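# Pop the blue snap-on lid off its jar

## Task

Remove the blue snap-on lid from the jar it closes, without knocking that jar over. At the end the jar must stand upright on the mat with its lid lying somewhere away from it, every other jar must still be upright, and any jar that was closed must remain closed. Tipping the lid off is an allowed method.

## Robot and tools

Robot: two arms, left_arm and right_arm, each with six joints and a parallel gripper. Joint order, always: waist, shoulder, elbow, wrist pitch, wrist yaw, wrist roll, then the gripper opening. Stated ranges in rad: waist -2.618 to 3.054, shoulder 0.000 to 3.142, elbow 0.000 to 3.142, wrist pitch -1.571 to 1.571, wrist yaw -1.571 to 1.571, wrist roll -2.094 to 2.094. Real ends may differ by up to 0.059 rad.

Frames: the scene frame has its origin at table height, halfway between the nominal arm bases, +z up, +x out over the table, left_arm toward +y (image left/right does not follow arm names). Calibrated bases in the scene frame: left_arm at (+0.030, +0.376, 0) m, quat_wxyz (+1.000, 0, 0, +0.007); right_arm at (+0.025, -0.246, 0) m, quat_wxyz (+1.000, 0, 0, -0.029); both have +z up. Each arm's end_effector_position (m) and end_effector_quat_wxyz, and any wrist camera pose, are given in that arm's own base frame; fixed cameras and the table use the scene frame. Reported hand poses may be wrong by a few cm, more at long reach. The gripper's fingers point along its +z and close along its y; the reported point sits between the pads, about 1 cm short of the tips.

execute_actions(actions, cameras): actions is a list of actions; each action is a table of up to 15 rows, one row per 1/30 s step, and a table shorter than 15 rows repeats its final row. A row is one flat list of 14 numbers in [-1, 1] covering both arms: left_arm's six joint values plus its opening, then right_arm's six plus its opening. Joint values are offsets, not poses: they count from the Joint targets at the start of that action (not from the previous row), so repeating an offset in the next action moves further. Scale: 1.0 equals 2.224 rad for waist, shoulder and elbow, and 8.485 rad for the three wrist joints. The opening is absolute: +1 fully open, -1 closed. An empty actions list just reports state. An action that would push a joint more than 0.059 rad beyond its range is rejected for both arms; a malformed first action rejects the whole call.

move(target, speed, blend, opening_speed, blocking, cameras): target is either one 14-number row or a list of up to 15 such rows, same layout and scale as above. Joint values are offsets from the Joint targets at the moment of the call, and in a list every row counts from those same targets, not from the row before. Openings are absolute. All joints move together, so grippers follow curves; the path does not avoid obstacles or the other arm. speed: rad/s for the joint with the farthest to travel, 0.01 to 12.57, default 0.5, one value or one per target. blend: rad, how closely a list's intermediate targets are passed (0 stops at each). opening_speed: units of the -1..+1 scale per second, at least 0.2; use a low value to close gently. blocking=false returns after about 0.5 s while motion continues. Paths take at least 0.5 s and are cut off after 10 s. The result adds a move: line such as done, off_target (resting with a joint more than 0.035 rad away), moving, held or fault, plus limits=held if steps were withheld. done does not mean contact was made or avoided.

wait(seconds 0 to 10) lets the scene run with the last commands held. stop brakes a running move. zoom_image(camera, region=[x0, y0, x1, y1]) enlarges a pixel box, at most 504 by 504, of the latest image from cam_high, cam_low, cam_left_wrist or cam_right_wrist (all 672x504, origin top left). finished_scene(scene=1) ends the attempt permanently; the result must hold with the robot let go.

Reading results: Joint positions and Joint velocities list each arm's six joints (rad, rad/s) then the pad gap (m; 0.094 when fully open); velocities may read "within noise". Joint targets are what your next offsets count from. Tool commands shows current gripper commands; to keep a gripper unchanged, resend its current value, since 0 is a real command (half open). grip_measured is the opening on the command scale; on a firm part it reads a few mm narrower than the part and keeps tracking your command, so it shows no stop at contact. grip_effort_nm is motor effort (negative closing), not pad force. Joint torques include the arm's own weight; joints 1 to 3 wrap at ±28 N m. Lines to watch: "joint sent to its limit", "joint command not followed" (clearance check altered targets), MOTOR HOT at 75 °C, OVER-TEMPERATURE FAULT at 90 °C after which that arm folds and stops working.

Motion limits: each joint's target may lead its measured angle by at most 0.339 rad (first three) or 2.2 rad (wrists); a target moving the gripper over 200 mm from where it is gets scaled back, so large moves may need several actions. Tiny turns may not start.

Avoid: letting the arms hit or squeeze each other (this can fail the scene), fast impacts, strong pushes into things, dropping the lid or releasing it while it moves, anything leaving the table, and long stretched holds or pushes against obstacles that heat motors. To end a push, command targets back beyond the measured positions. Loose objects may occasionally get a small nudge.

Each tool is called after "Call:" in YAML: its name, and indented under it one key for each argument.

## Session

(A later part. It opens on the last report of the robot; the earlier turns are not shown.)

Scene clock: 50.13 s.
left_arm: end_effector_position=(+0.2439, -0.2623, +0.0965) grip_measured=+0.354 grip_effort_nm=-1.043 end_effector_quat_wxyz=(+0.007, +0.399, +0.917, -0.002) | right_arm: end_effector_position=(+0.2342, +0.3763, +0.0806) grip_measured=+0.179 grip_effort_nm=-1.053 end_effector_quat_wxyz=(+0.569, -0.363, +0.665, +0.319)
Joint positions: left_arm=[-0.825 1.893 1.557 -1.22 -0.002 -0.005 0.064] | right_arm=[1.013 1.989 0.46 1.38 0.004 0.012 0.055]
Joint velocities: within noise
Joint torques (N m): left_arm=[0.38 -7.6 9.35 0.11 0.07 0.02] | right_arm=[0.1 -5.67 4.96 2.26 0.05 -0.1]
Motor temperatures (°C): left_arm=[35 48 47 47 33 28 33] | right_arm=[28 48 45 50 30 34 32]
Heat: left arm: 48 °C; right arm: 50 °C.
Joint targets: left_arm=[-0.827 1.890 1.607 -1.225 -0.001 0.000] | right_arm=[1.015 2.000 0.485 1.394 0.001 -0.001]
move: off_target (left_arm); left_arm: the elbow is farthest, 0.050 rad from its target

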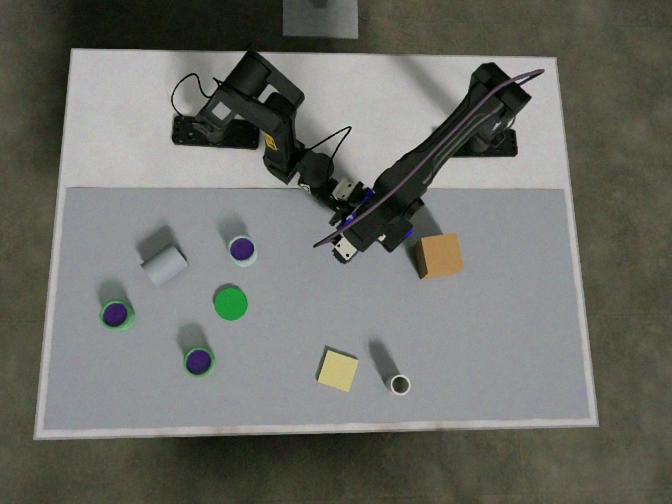

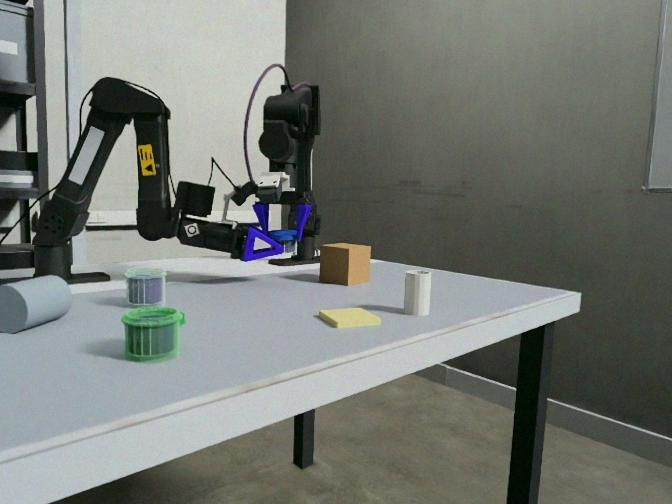

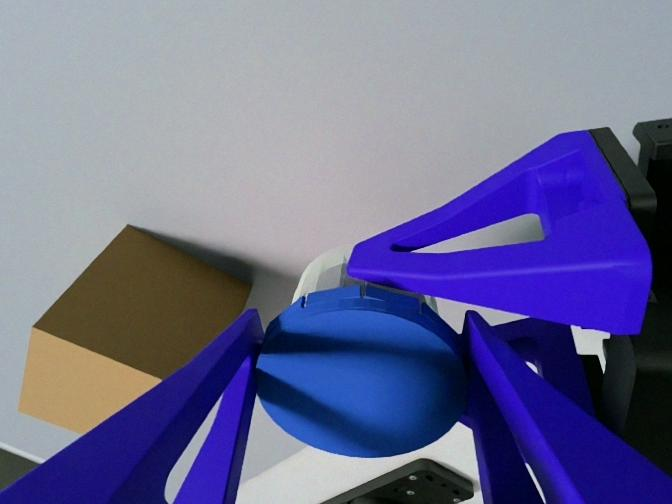

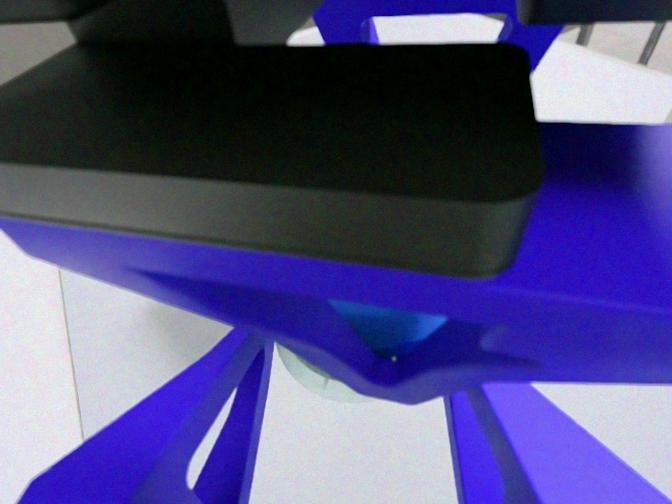

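Call:
move:
  target:
    - [0,-0.028,-0.002,-0.0067,0,0,0,0,0,0,0,0,0,0]
    - [0.058,-0.028,-0.002,-0.0067,0.0295,0,0,0,0,0,0,0,0,0]
  speed: 0.25

Call:
zoom_image:
  camera: "cam_low"
  region: [200, 180, 340, 280]

Scene clock: 52.93 s.
left_arm: end_effector_position=(+0.2412, -0.2506, +0.1055) grip_measured=+0.351 grip_effort_nm=-1.053 end_effector_quat_wxyz=(-0.049, +0.338, +0.935, -0.101) | right_arm: end_effector_position=(+0.2311, +0.3809, +0.0803) grip_measured=+0.177 grip_effort_nm=-1.048 end_effector_quat_wxyz=(+0.567, -0.371, +0.660, +0.324)
Joint positions: left_arm=[-0.694 1.881 1.559 -1.273 0.224 0.003 0.063] | right_arm=[1.018 1.997 0.469 1.38 -0.013 0.004 0.055]
Joint velocities: within noise
Joint torques (N m): left_arm=[0.14 -11.37 8.76 0 0.31 -0.09] | right_arm=[0.01 -6.63 4.22 2.29 0.05 -0.13]
Motor temperatures (°C): left_arm=[35 48 47 47 33 28 33] | right_arm=[28 48 44 50 30 34 32]
Heat: left arm: 48 °C; right arm: 50 °C.
Joint targets: left_arm=[-0.698 1.828 1.603 -1.282 0.250 0.000] | right_arm=[1.015 2.000 0.485 1.394 0.001 -0.001]
move: off_target (left_arm); left_arm: the shoulder is farthest, 0.053 rad from its target

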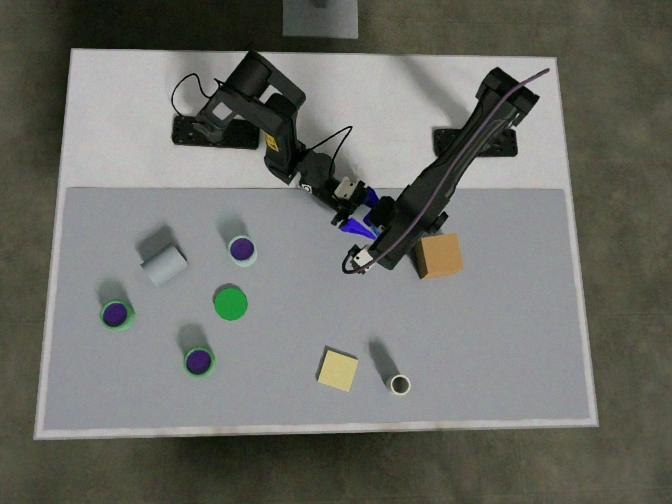

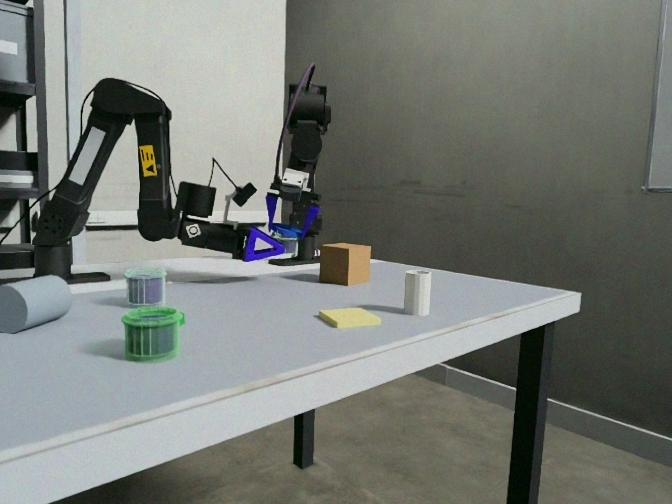

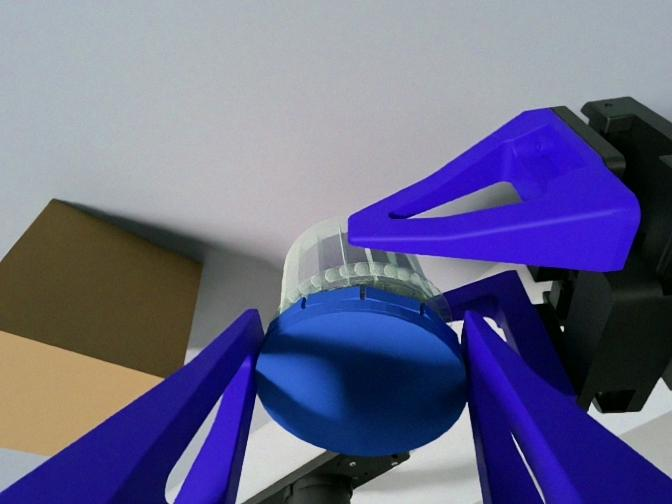

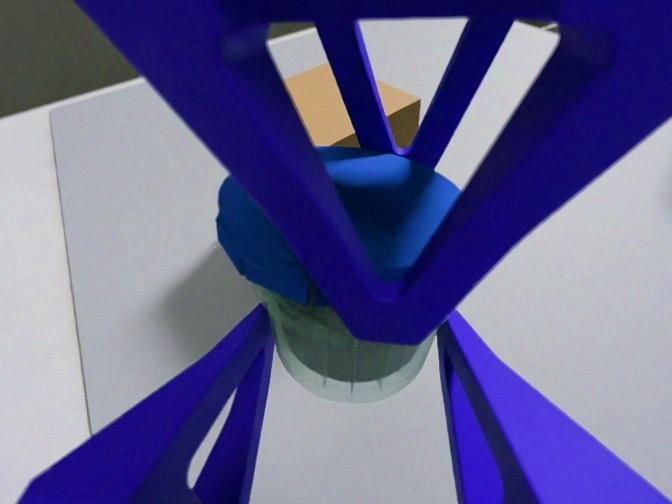

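Scaled by 3.600 from the camera's 672x504 image, which has a finer 960x720 frame.

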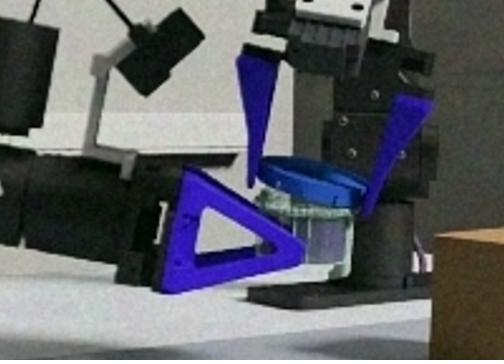

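Call:
move:
  target: [0,-0.072,-0.006,-0.0175,0,0,0,0,0,0,0,0,0,0]
  speed: 0.25

Call:
zoom_image:
  camera: "cam_low"
  region: [200, 160, 340, 280]

Scene clock: 55.10 s.
left_arm: end_effector_position=(+0.2115, -0.2262, +0.1592) grip_measured=+0.351 grip_effort_nm=-1.048 end_effector_quat_wxyz=(-0.037, +0.339, +0.934, -0.106) | right_arm: end_effector_position=(+0.2311, +0.3809, +0.0803) grip_measured=+0.177 grip_effort_nm=-1.043 end_effector_quat_wxyz=(+0.567, -0.371, +0.660, +0.324)
Joint positions: left_arm=[-0.694 1.707 1.559 -1.421 0.225 0.003 0.063] | right_arm=[1.018 1.997 0.469 1.38 -0.013 0.004 0.055]
Joint velocities: within noise
Joint torques (N m): left_arm=[0.08 -8.79 7.75 0.02 0.28 -0.08] | right_arm=[0.03 -6.48 4.33 2.26 0.07 -0.1]
Motor temperatures (°C): left_arm=[35 48 47 47 33 28 33] | right_arm=[28 48 44 50 30 34 32]
Heat: left arm: 48 °C; right arm: 50 °C.
Joint targets: left_arm=[-0.698 1.667 1.589 -1.430 0.250 0.000] | right_arm=[1.015 2.000 0.485 1.394 0.001 -0.001]
move: off_target (left_arm); left_arm: the shoulder is farthest, 0.039 rad from its target

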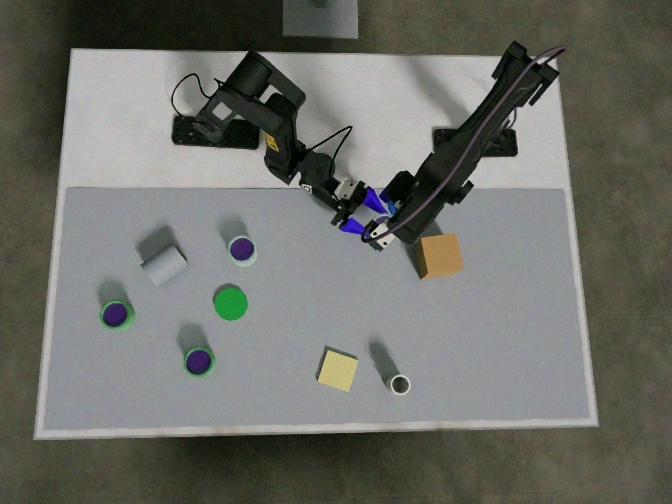

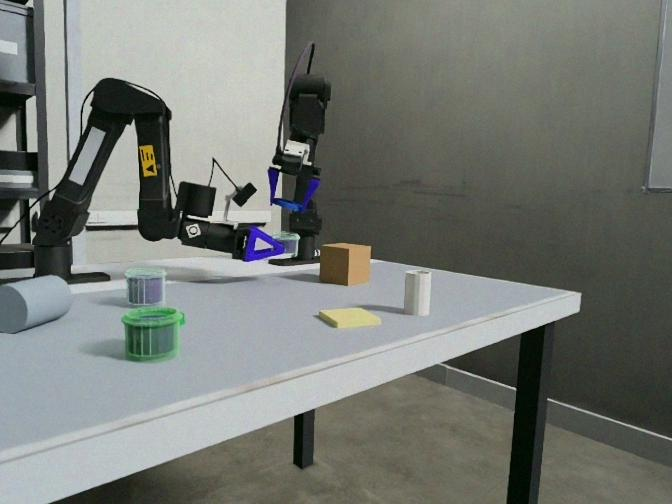

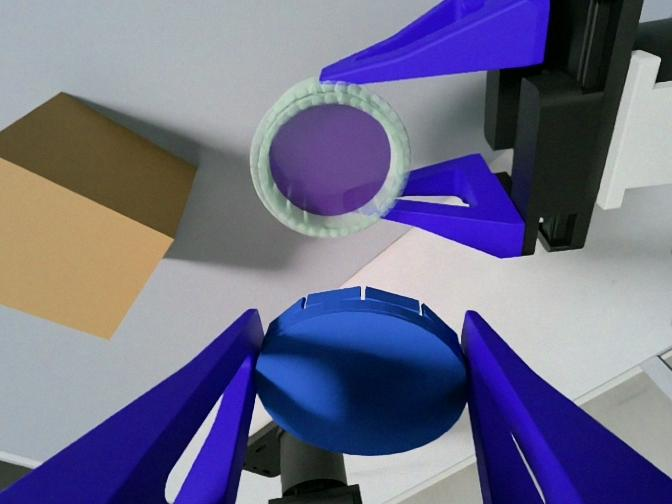

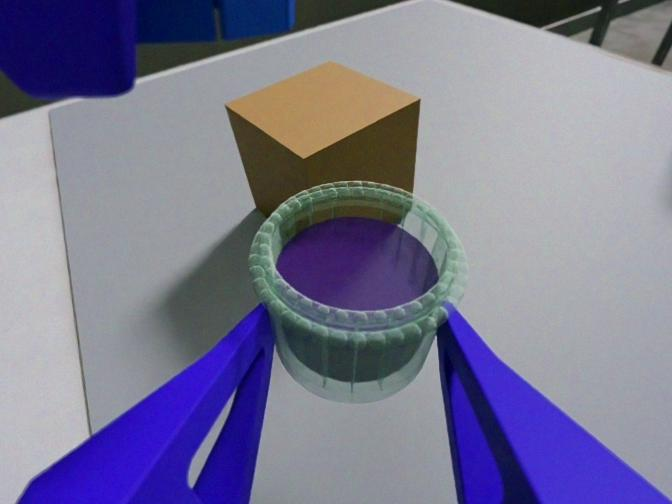

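Scaled by 3.600 from the camera's 672x504 image, which has a finer 960x720 frame.

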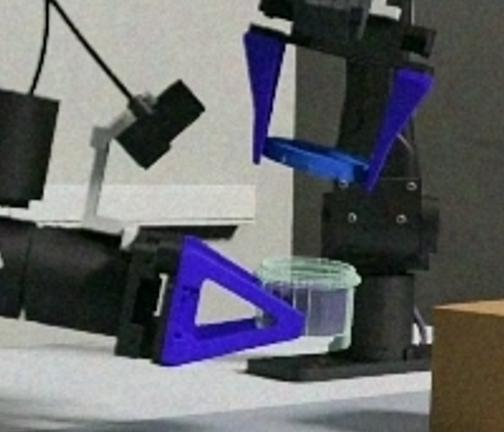

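Call:
move:
  target:
    - [0.3138,0,0,0,-0.0295,0,0,0,0,0,0,0,0,0]
    - [0.3138,0.118,0.0634,0.0153,-0.0295,0,0,0,-0.0045,0.0198,-0.0335,0,0,0]
  speed: [0.8,0.4]

Call:
zoom_image:
  camera: "cam_low"
  region: [200, 180, 340, 300]

Scene clock: 59.83 s.
left_arm: end_effector_position=(+0.3616, +0.0043, +0.1140) grip_measured=+0.351 grip_effort_nm=-1.043 end_effector_quat_wxyz=(-0.009, -0.005, +1.000, -0.003) | right_arm: end_effector_position=(+0.2276, +0.3742, +0.0290) grip_measured=+0.177 grip_effort_nm=-1.043 end_effector_quat_wxyz=(+0.491, -0.403, +0.720, +0.280)
Joint positions: left_arm=[0.012 1.936 1.684 -1.338 0.006 0.003 0.063] | right_arm=[1.018 1.997 0.497 1.13 -0.01 0.004 0.055]
Joint velocities: within noise
Joint torques (N m): left_arm=[-0.38 -8.01 8.85 0.51 -0.03 -0.06] | right_arm=[0.18 -7.72 5.72 1.83 0.1 -0.1]
Motor temperatures (°C): left_arm=[35 47 47 46 33 28 33] | right_arm=[28 47 44 49 30 34 32]
Heat: left arm: 47 °C; right arm: 49 °C.
Joint targets: left_arm=[0.000 1.930 1.730 -1.300 -0.001 0.000] | right_arm=[1.015 1.990 0.529 1.110 0.001 -0.001]
move: off_target (left_arm); left_arm: the elbow is farthest, 0.046 rad from its target

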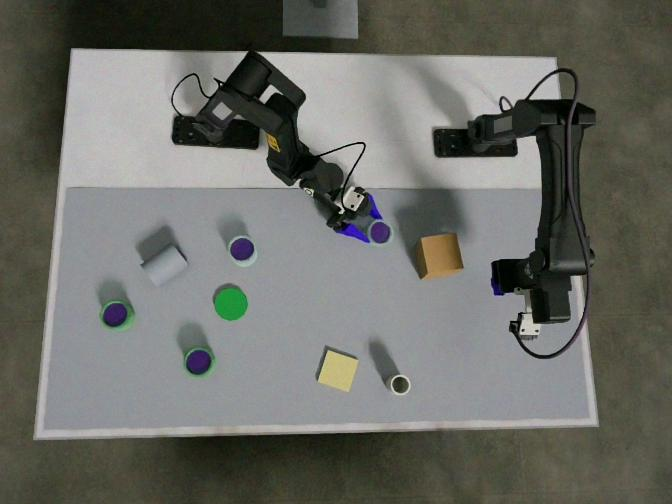

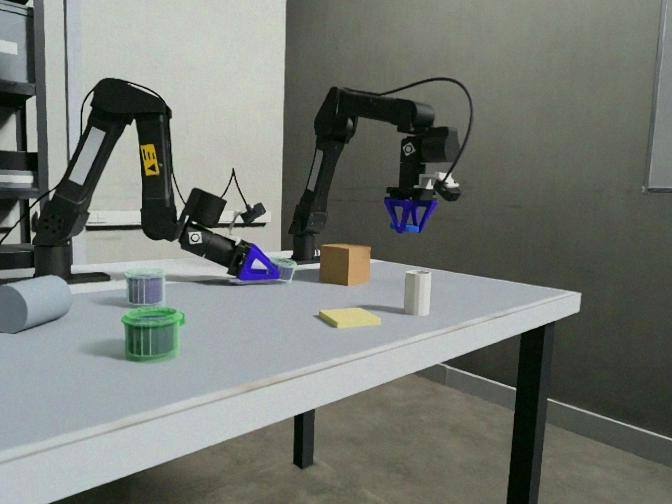

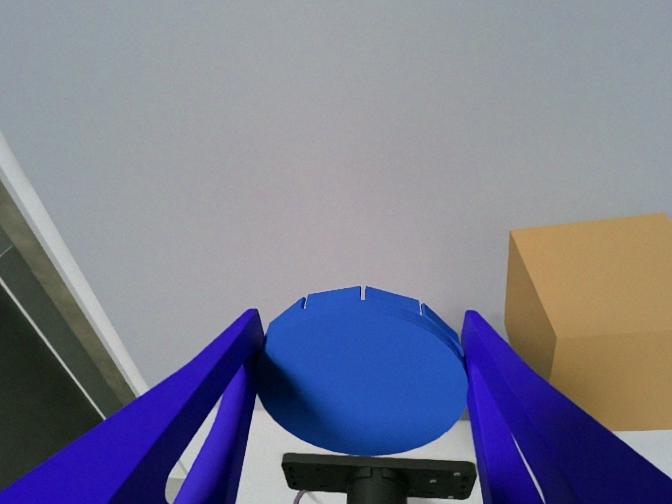

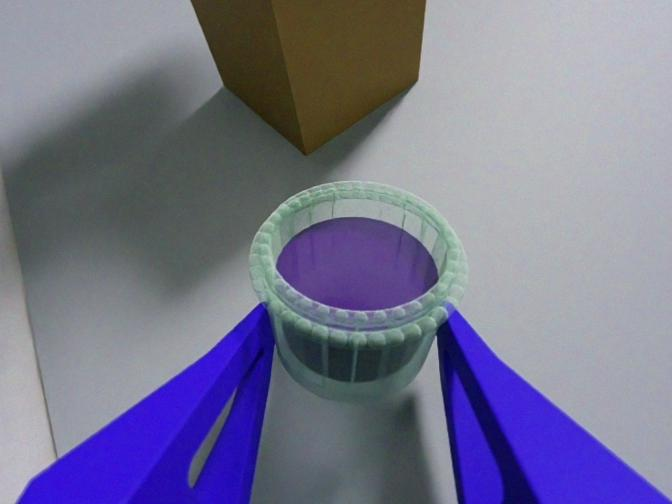

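Scaled by 3.600 from the camera's 672x504 image, which has a finer 960x720 frame.

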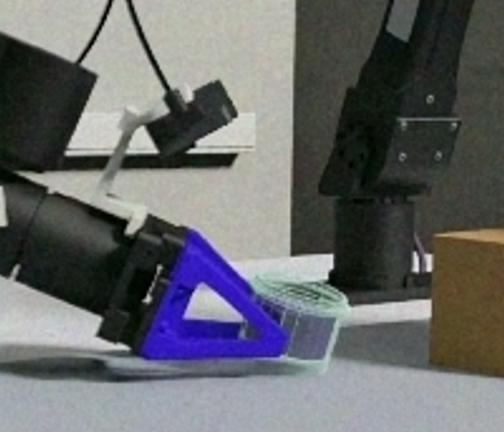

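Call:
move:
  target: [0,0.0247,-0.1214,0.0407,0,0,0,0,0.0107,0,0.0028,0,0,0.14]
  speed: 0.25

Call:
zoom_image:
  camera: "cam_low"
  region: [220, 180, 480, 300]

Scene clock: 65.03 s.
left_arm: end_effector_position=(+0.3789, +0.0045, +0.0404) grip_measured=+0.351 grip_effort_nm=-1.043 end_effector_quat_wxyz=(+0.021, -0.005, +1.000, -0.003) | right_arm: end_effector_position=(+0.2276, +0.3743, +0.0276) grip_measured=+0.177 grip_effort_nm=-1.048 end_effector_quat_wxyz=(+0.490, -0.404, +0.721, +0.279)
Joint positions: left_arm=[0.012 1.986 1.459 -1 0.006 0.003 0.063] | right_arm=[1.018 2.001 0.498 1.13 -0.01 0.004 0.055]
Joint velocities: within noise
Joint torques (N m): left_arm=[-0.4 -7.99 5.46 0.74 -0.05 -0.1] | right_arm=[0.2 -5.5 5.56 2.1 0.09 -0.1]
Motor temperatures (°C): left_arm=[35 47 47 46 33 28 33] | right_arm=[28 47 44 49 30 34 33]
Heat: left arm: 47 °C; right arm: 49 °C.
Joint targets: left_arm=[0.000 1.985 1.460 -0.955 -0.001 0.000] | right_arm=[1.015 2.014 0.529 1.134 0.001 -0.001]
move: off_target (left_arm); left_arm: the wrist pitch is farthest, 0.046 rad from its target

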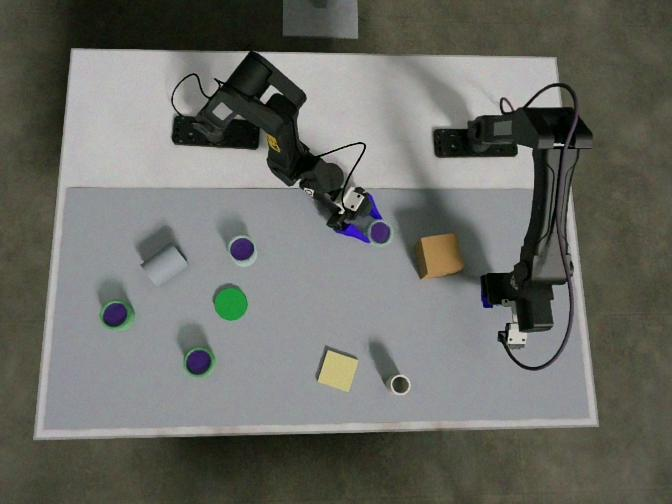

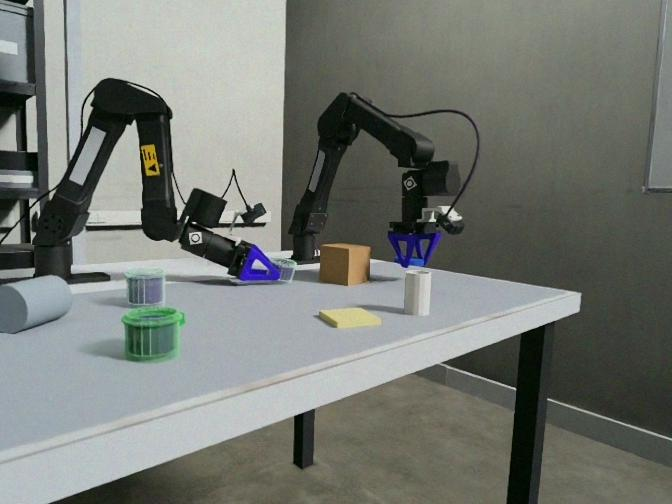

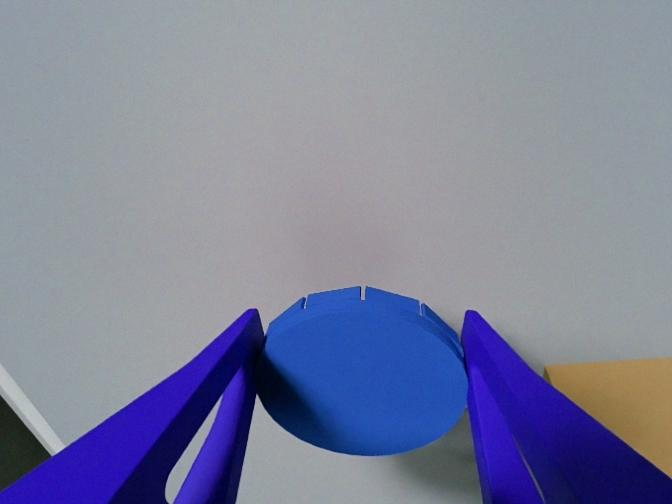

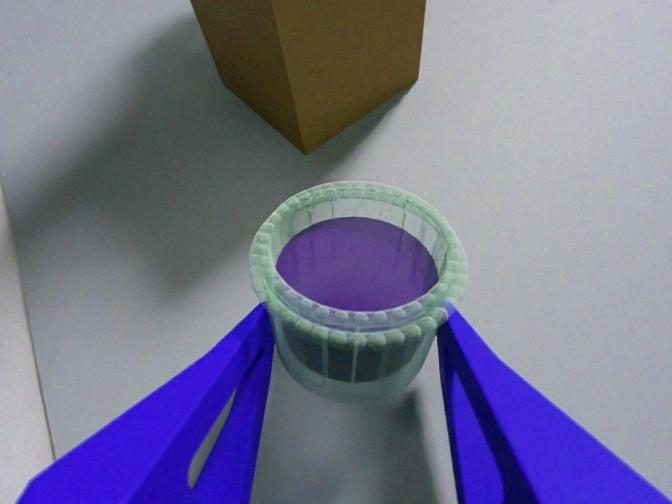

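Scaled by 1.938 from the camera's 672x504 image, which has a finer 960x720 frame.

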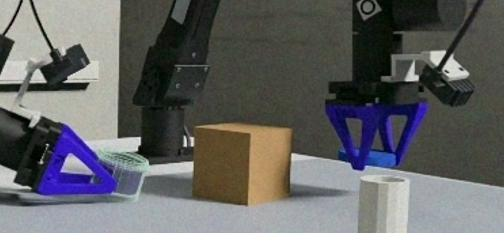

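Call:
move:
  target: [0,0.0345,0.0086,0.0068,0,0,0,0,0.018,0,0.003,0,0,0.16]
  speed: 0.2

Call:
zoom_image:
  camera: "cam_low"
  region: [220, 180, 480, 300]

Scene clock: 66.63 s.
left_arm: end_effector_position=(+0.3861, +0.0049, +0.0125) grip_measured=+0.351 grip_effort_nm=-1.043 end_effector_quat_wxyz=(+0.011, -0.005, +1.000, -0.002) | right_arm: end_effector_position=(+0.2284, +0.3756, +0.0260) grip_measured=+0.177 grip_effort_nm=-1.038 end_effector_quat_wxyz=(+0.495, -0.402, +0.717, +0.282)
Joint positions: left_arm=[0.012 2.065 1.459 -0.942 0.004 0.003 0.063] | right_arm=[1.018 2.027 0.5 1.168 -0.01 0.004 0.055]
Joint velocities: within noise
Joint torques (N m): left_arm=[-0.38 -8.51 6.72 0.69 -0.06 -0.04] | right_arm=[0.01 -4.6 5.3 1.98 0.07 -0.09]
Motor temperatures (°C): left_arm=[35 47 47 46 33 28 33] | right_arm=[28 47 44 48 30 34 33]
Heat: left arm: 47 °C; right arm: 48 °C.
Joint targets: left_arm=[0.000 2.062 1.479 -0.897 -0.001 0.000] | right_arm=[1.015 2.054 0.529 1.159 0.001 -0.001]
move: off_target (left_arm); left_arm: the wrist pitch is farthest, 0.045 rad from its target

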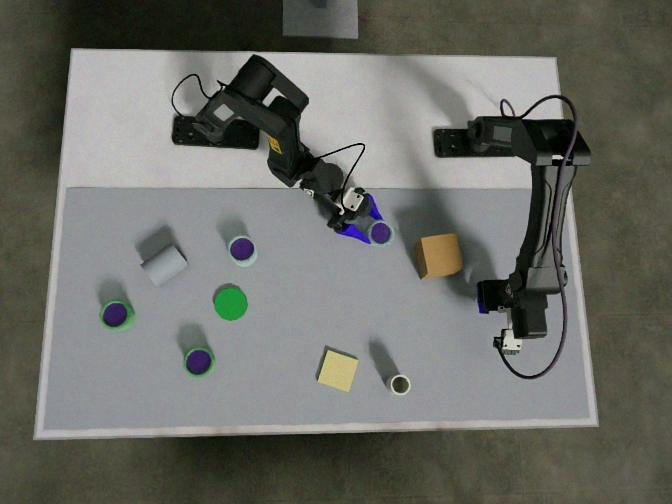

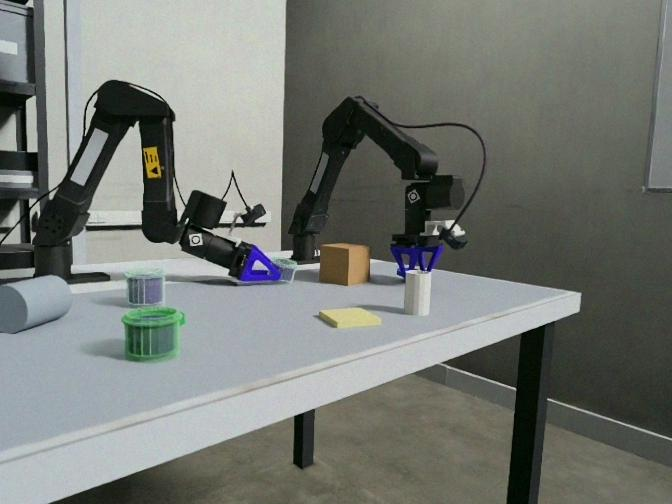

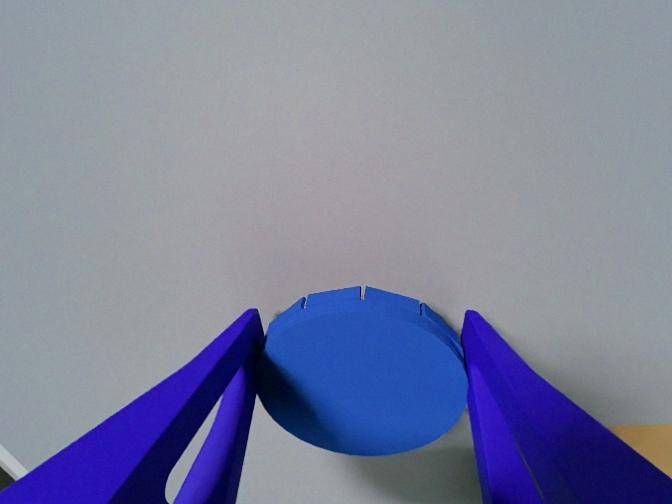

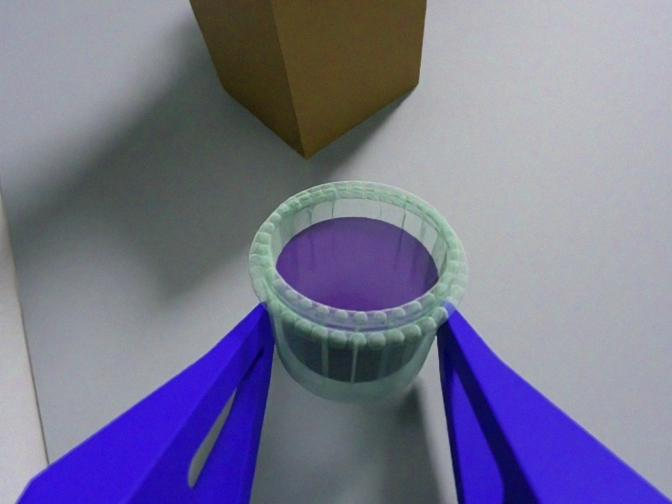

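Scaled by 1.938 from the camera's 672x504 image, which has a finer 960x720 frame.

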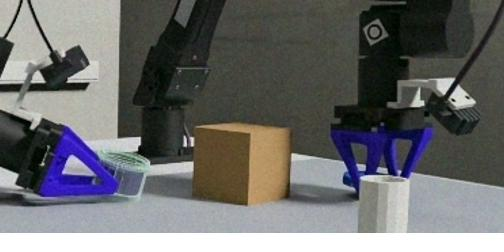

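Call:
move:
  target: [0,0,0,0,0,0,0.6,0,0,0,0,0,0,0.26]
  opening_speed: 0.2

Call:
zoom_image:
  camera: "cam_low"
  region: [220, 180, 480, 300]

Scene clock: 70.13 s.
left_arm: end_effector_position=(+0.3861, +0.0049, +0.0125) grip_measured=+0.598 grip_effort_nm=0.085 end_effector_quat_wxyz=(+0.011, -0.005, +1.000, -0.002) | right_arm: end_effector_position=(+0.2290, +0.3750, +0.0199) grip_measured=+0.257 grip_effort_nm=0.125 end_effector_quat_wxyz=(+0.491, -0.402, +0.721, +0.278)
Joint positions: left_arm=[0.012 2.065 1.459 -0.942 0.004 0.003 0.075] | right_arm=[1.018 2.044 0.505 1.167 -0.006 0.004 0.059]
Joint velocities: within noise
Joint torques (N m): left_arm=[-0.38 -8.47 6.76 0.69 -0.05 -0.06] | right_arm=[0.06 -6.26 4.85 2.04 0.05 -0.07]
Motor temperatures (°C): left_arm=[35 47 46 46 32 28 33] | right_arm=[28 47 44 48 30 34 32]
Heat: left arm: 47 °C; right arm: 48 °C.
Joint targets: left_arm=[0.000 2.062 1.479 -0.897 -0.001 0.000] | right_arm=[1.015 2.054 0.529 1.159 0.001 -0.001]
move: off_target (left_arm); left_arm: the wrist pitch is farthest, 0.045 rad from its target

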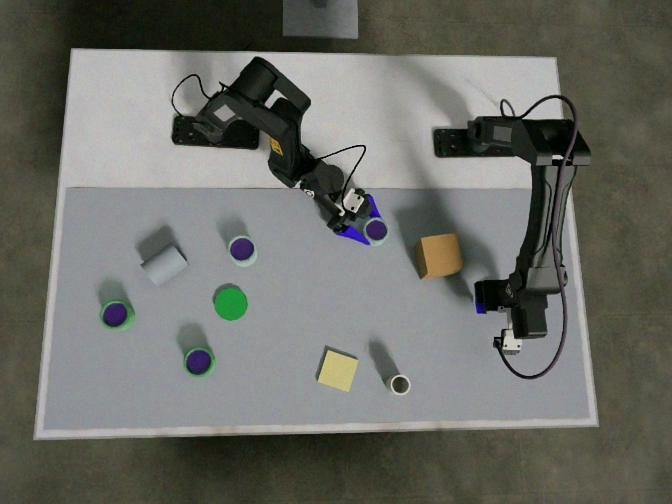

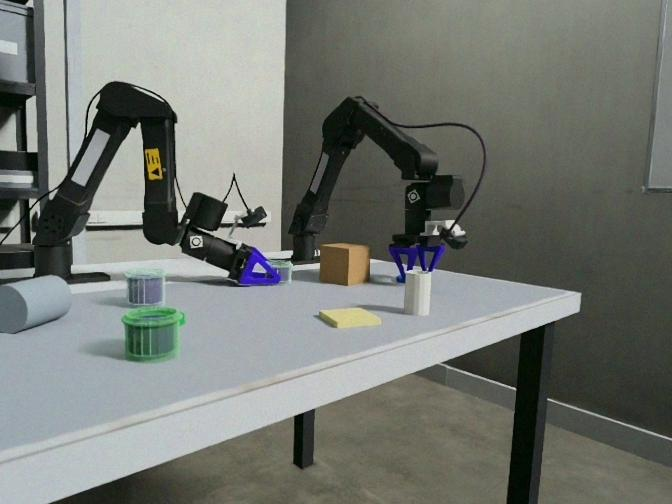

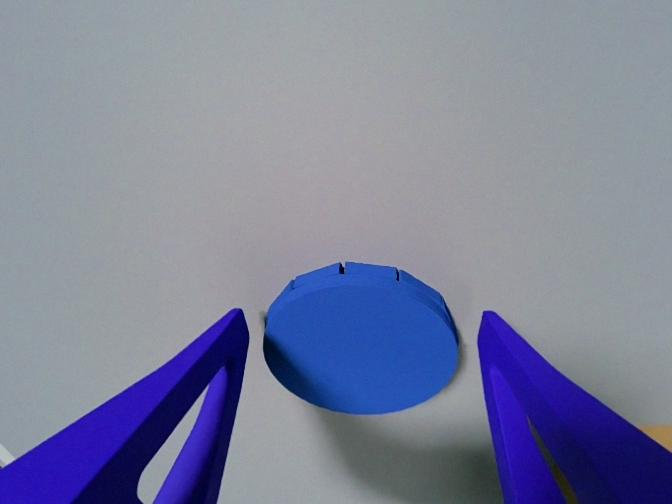

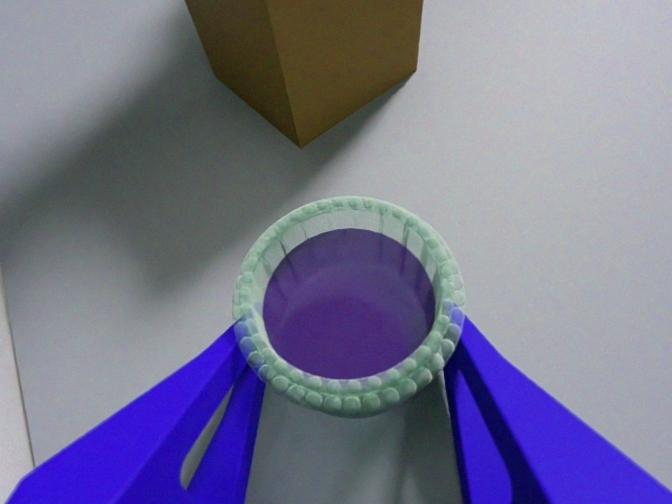

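Scaled by 1.938 from the camera's 672x504 image, which has a finer 960x720 frame.

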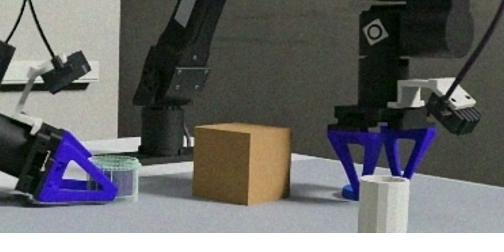

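Call:
move:
  target:
    - [0,0,0,0,0,0,1,0,0,0,0,0,0,1]
    - [0,-0.0594,0.1129,-0.0475,0,0,1,0,-0.1547,-0.1187,-0.0046,0,0,1]
  speed: 0.3
  opening_speed: 0.6

Call:
zoom_image:
  camera: "cam_low"
  region: [220, 180, 480, 300]

Scene clock: 74.23 s.
left_arm: end_effector_position=(+0.3737, +0.0050, +0.0994) grip_measured=+0.998 grip_effort_nm=0.085 end_effector_quat_wxyz=(-0.006, -0.005, +1.000, -0.001) | right_arm: end_effector_position=(+0.2015, +0.3299, +0.0682) grip_measured=+0.997 grip_effort_nm=0.125 end_effector_quat_wxyz=(+0.517, -0.391, +0.703, +0.292)
Joint positions: left_arm=[0.012 1.98 1.689 -1.292 0.003 0.003 0.094] | right_arm=[1.018 1.737 0.271 1.167 -0.004 0.006 0.094]
Joint velocities: within noise
Joint torques (N m): left_arm=[-0.44 -12.01 8.55 0.01 -0.04 -0.08] | right_arm=[0.01 -7.32 2.4 1.62 0.08 -0.13]
Motor temperatures (°C): left_arm=[35 48 46 45 32 28 33] | right_arm=[28 47 43 47 30 34 32]
Heat: left arm: 48 °C; right arm: 47 °C.
Joint targets: left_arm=[0.000 1.929 1.731 -1.300 -0.001 0.000] | right_arm=[1.015 1.710 0.265 1.120 0.001 -0.001]
move: off_target (left_arm, right_arm); left_arm: the shoulder is farthest, 0.050 rad from its target; right_arm: the wrist pitch is farthest, 0.047 rad from its target

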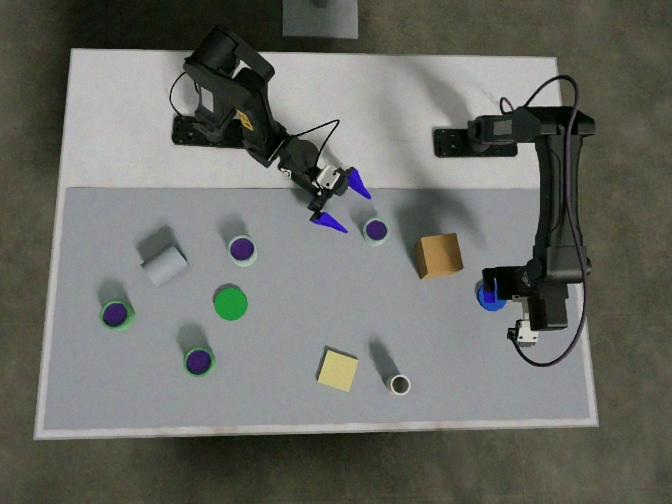

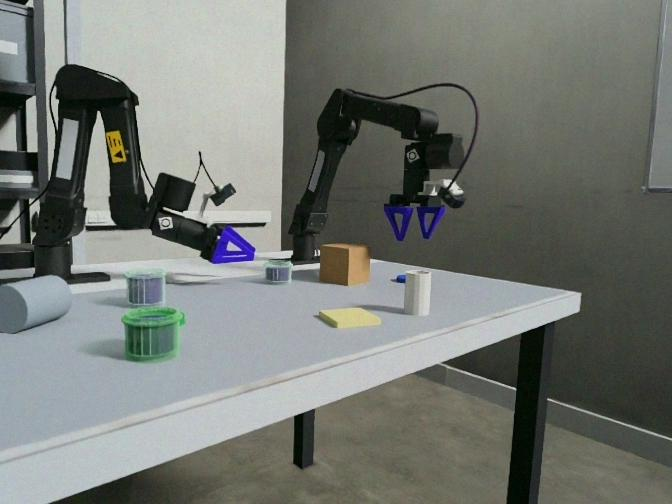

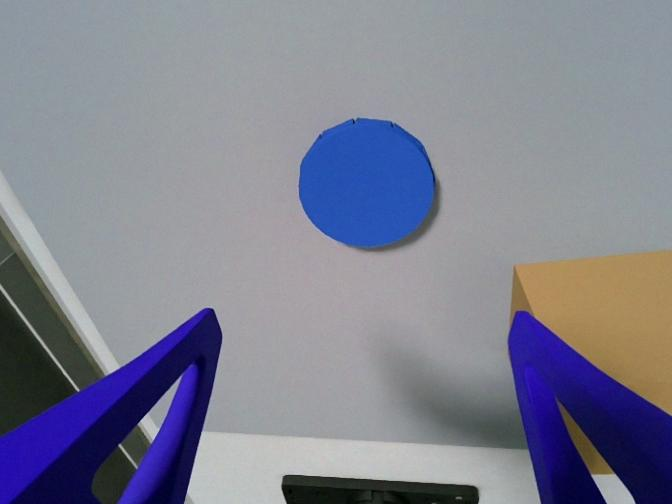

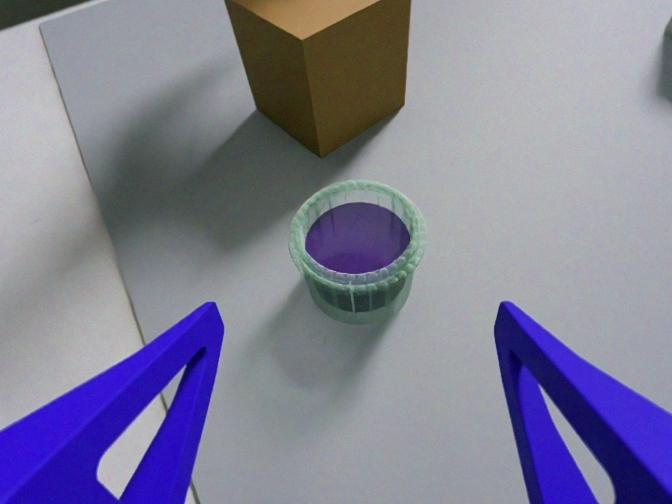

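Scaled by 1.938 from the camera's 672x504 image, which has a finer 960x720 frame.

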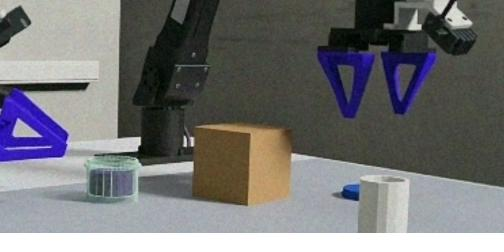

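Call:
finished_scene:

The scene is finished: the task was done.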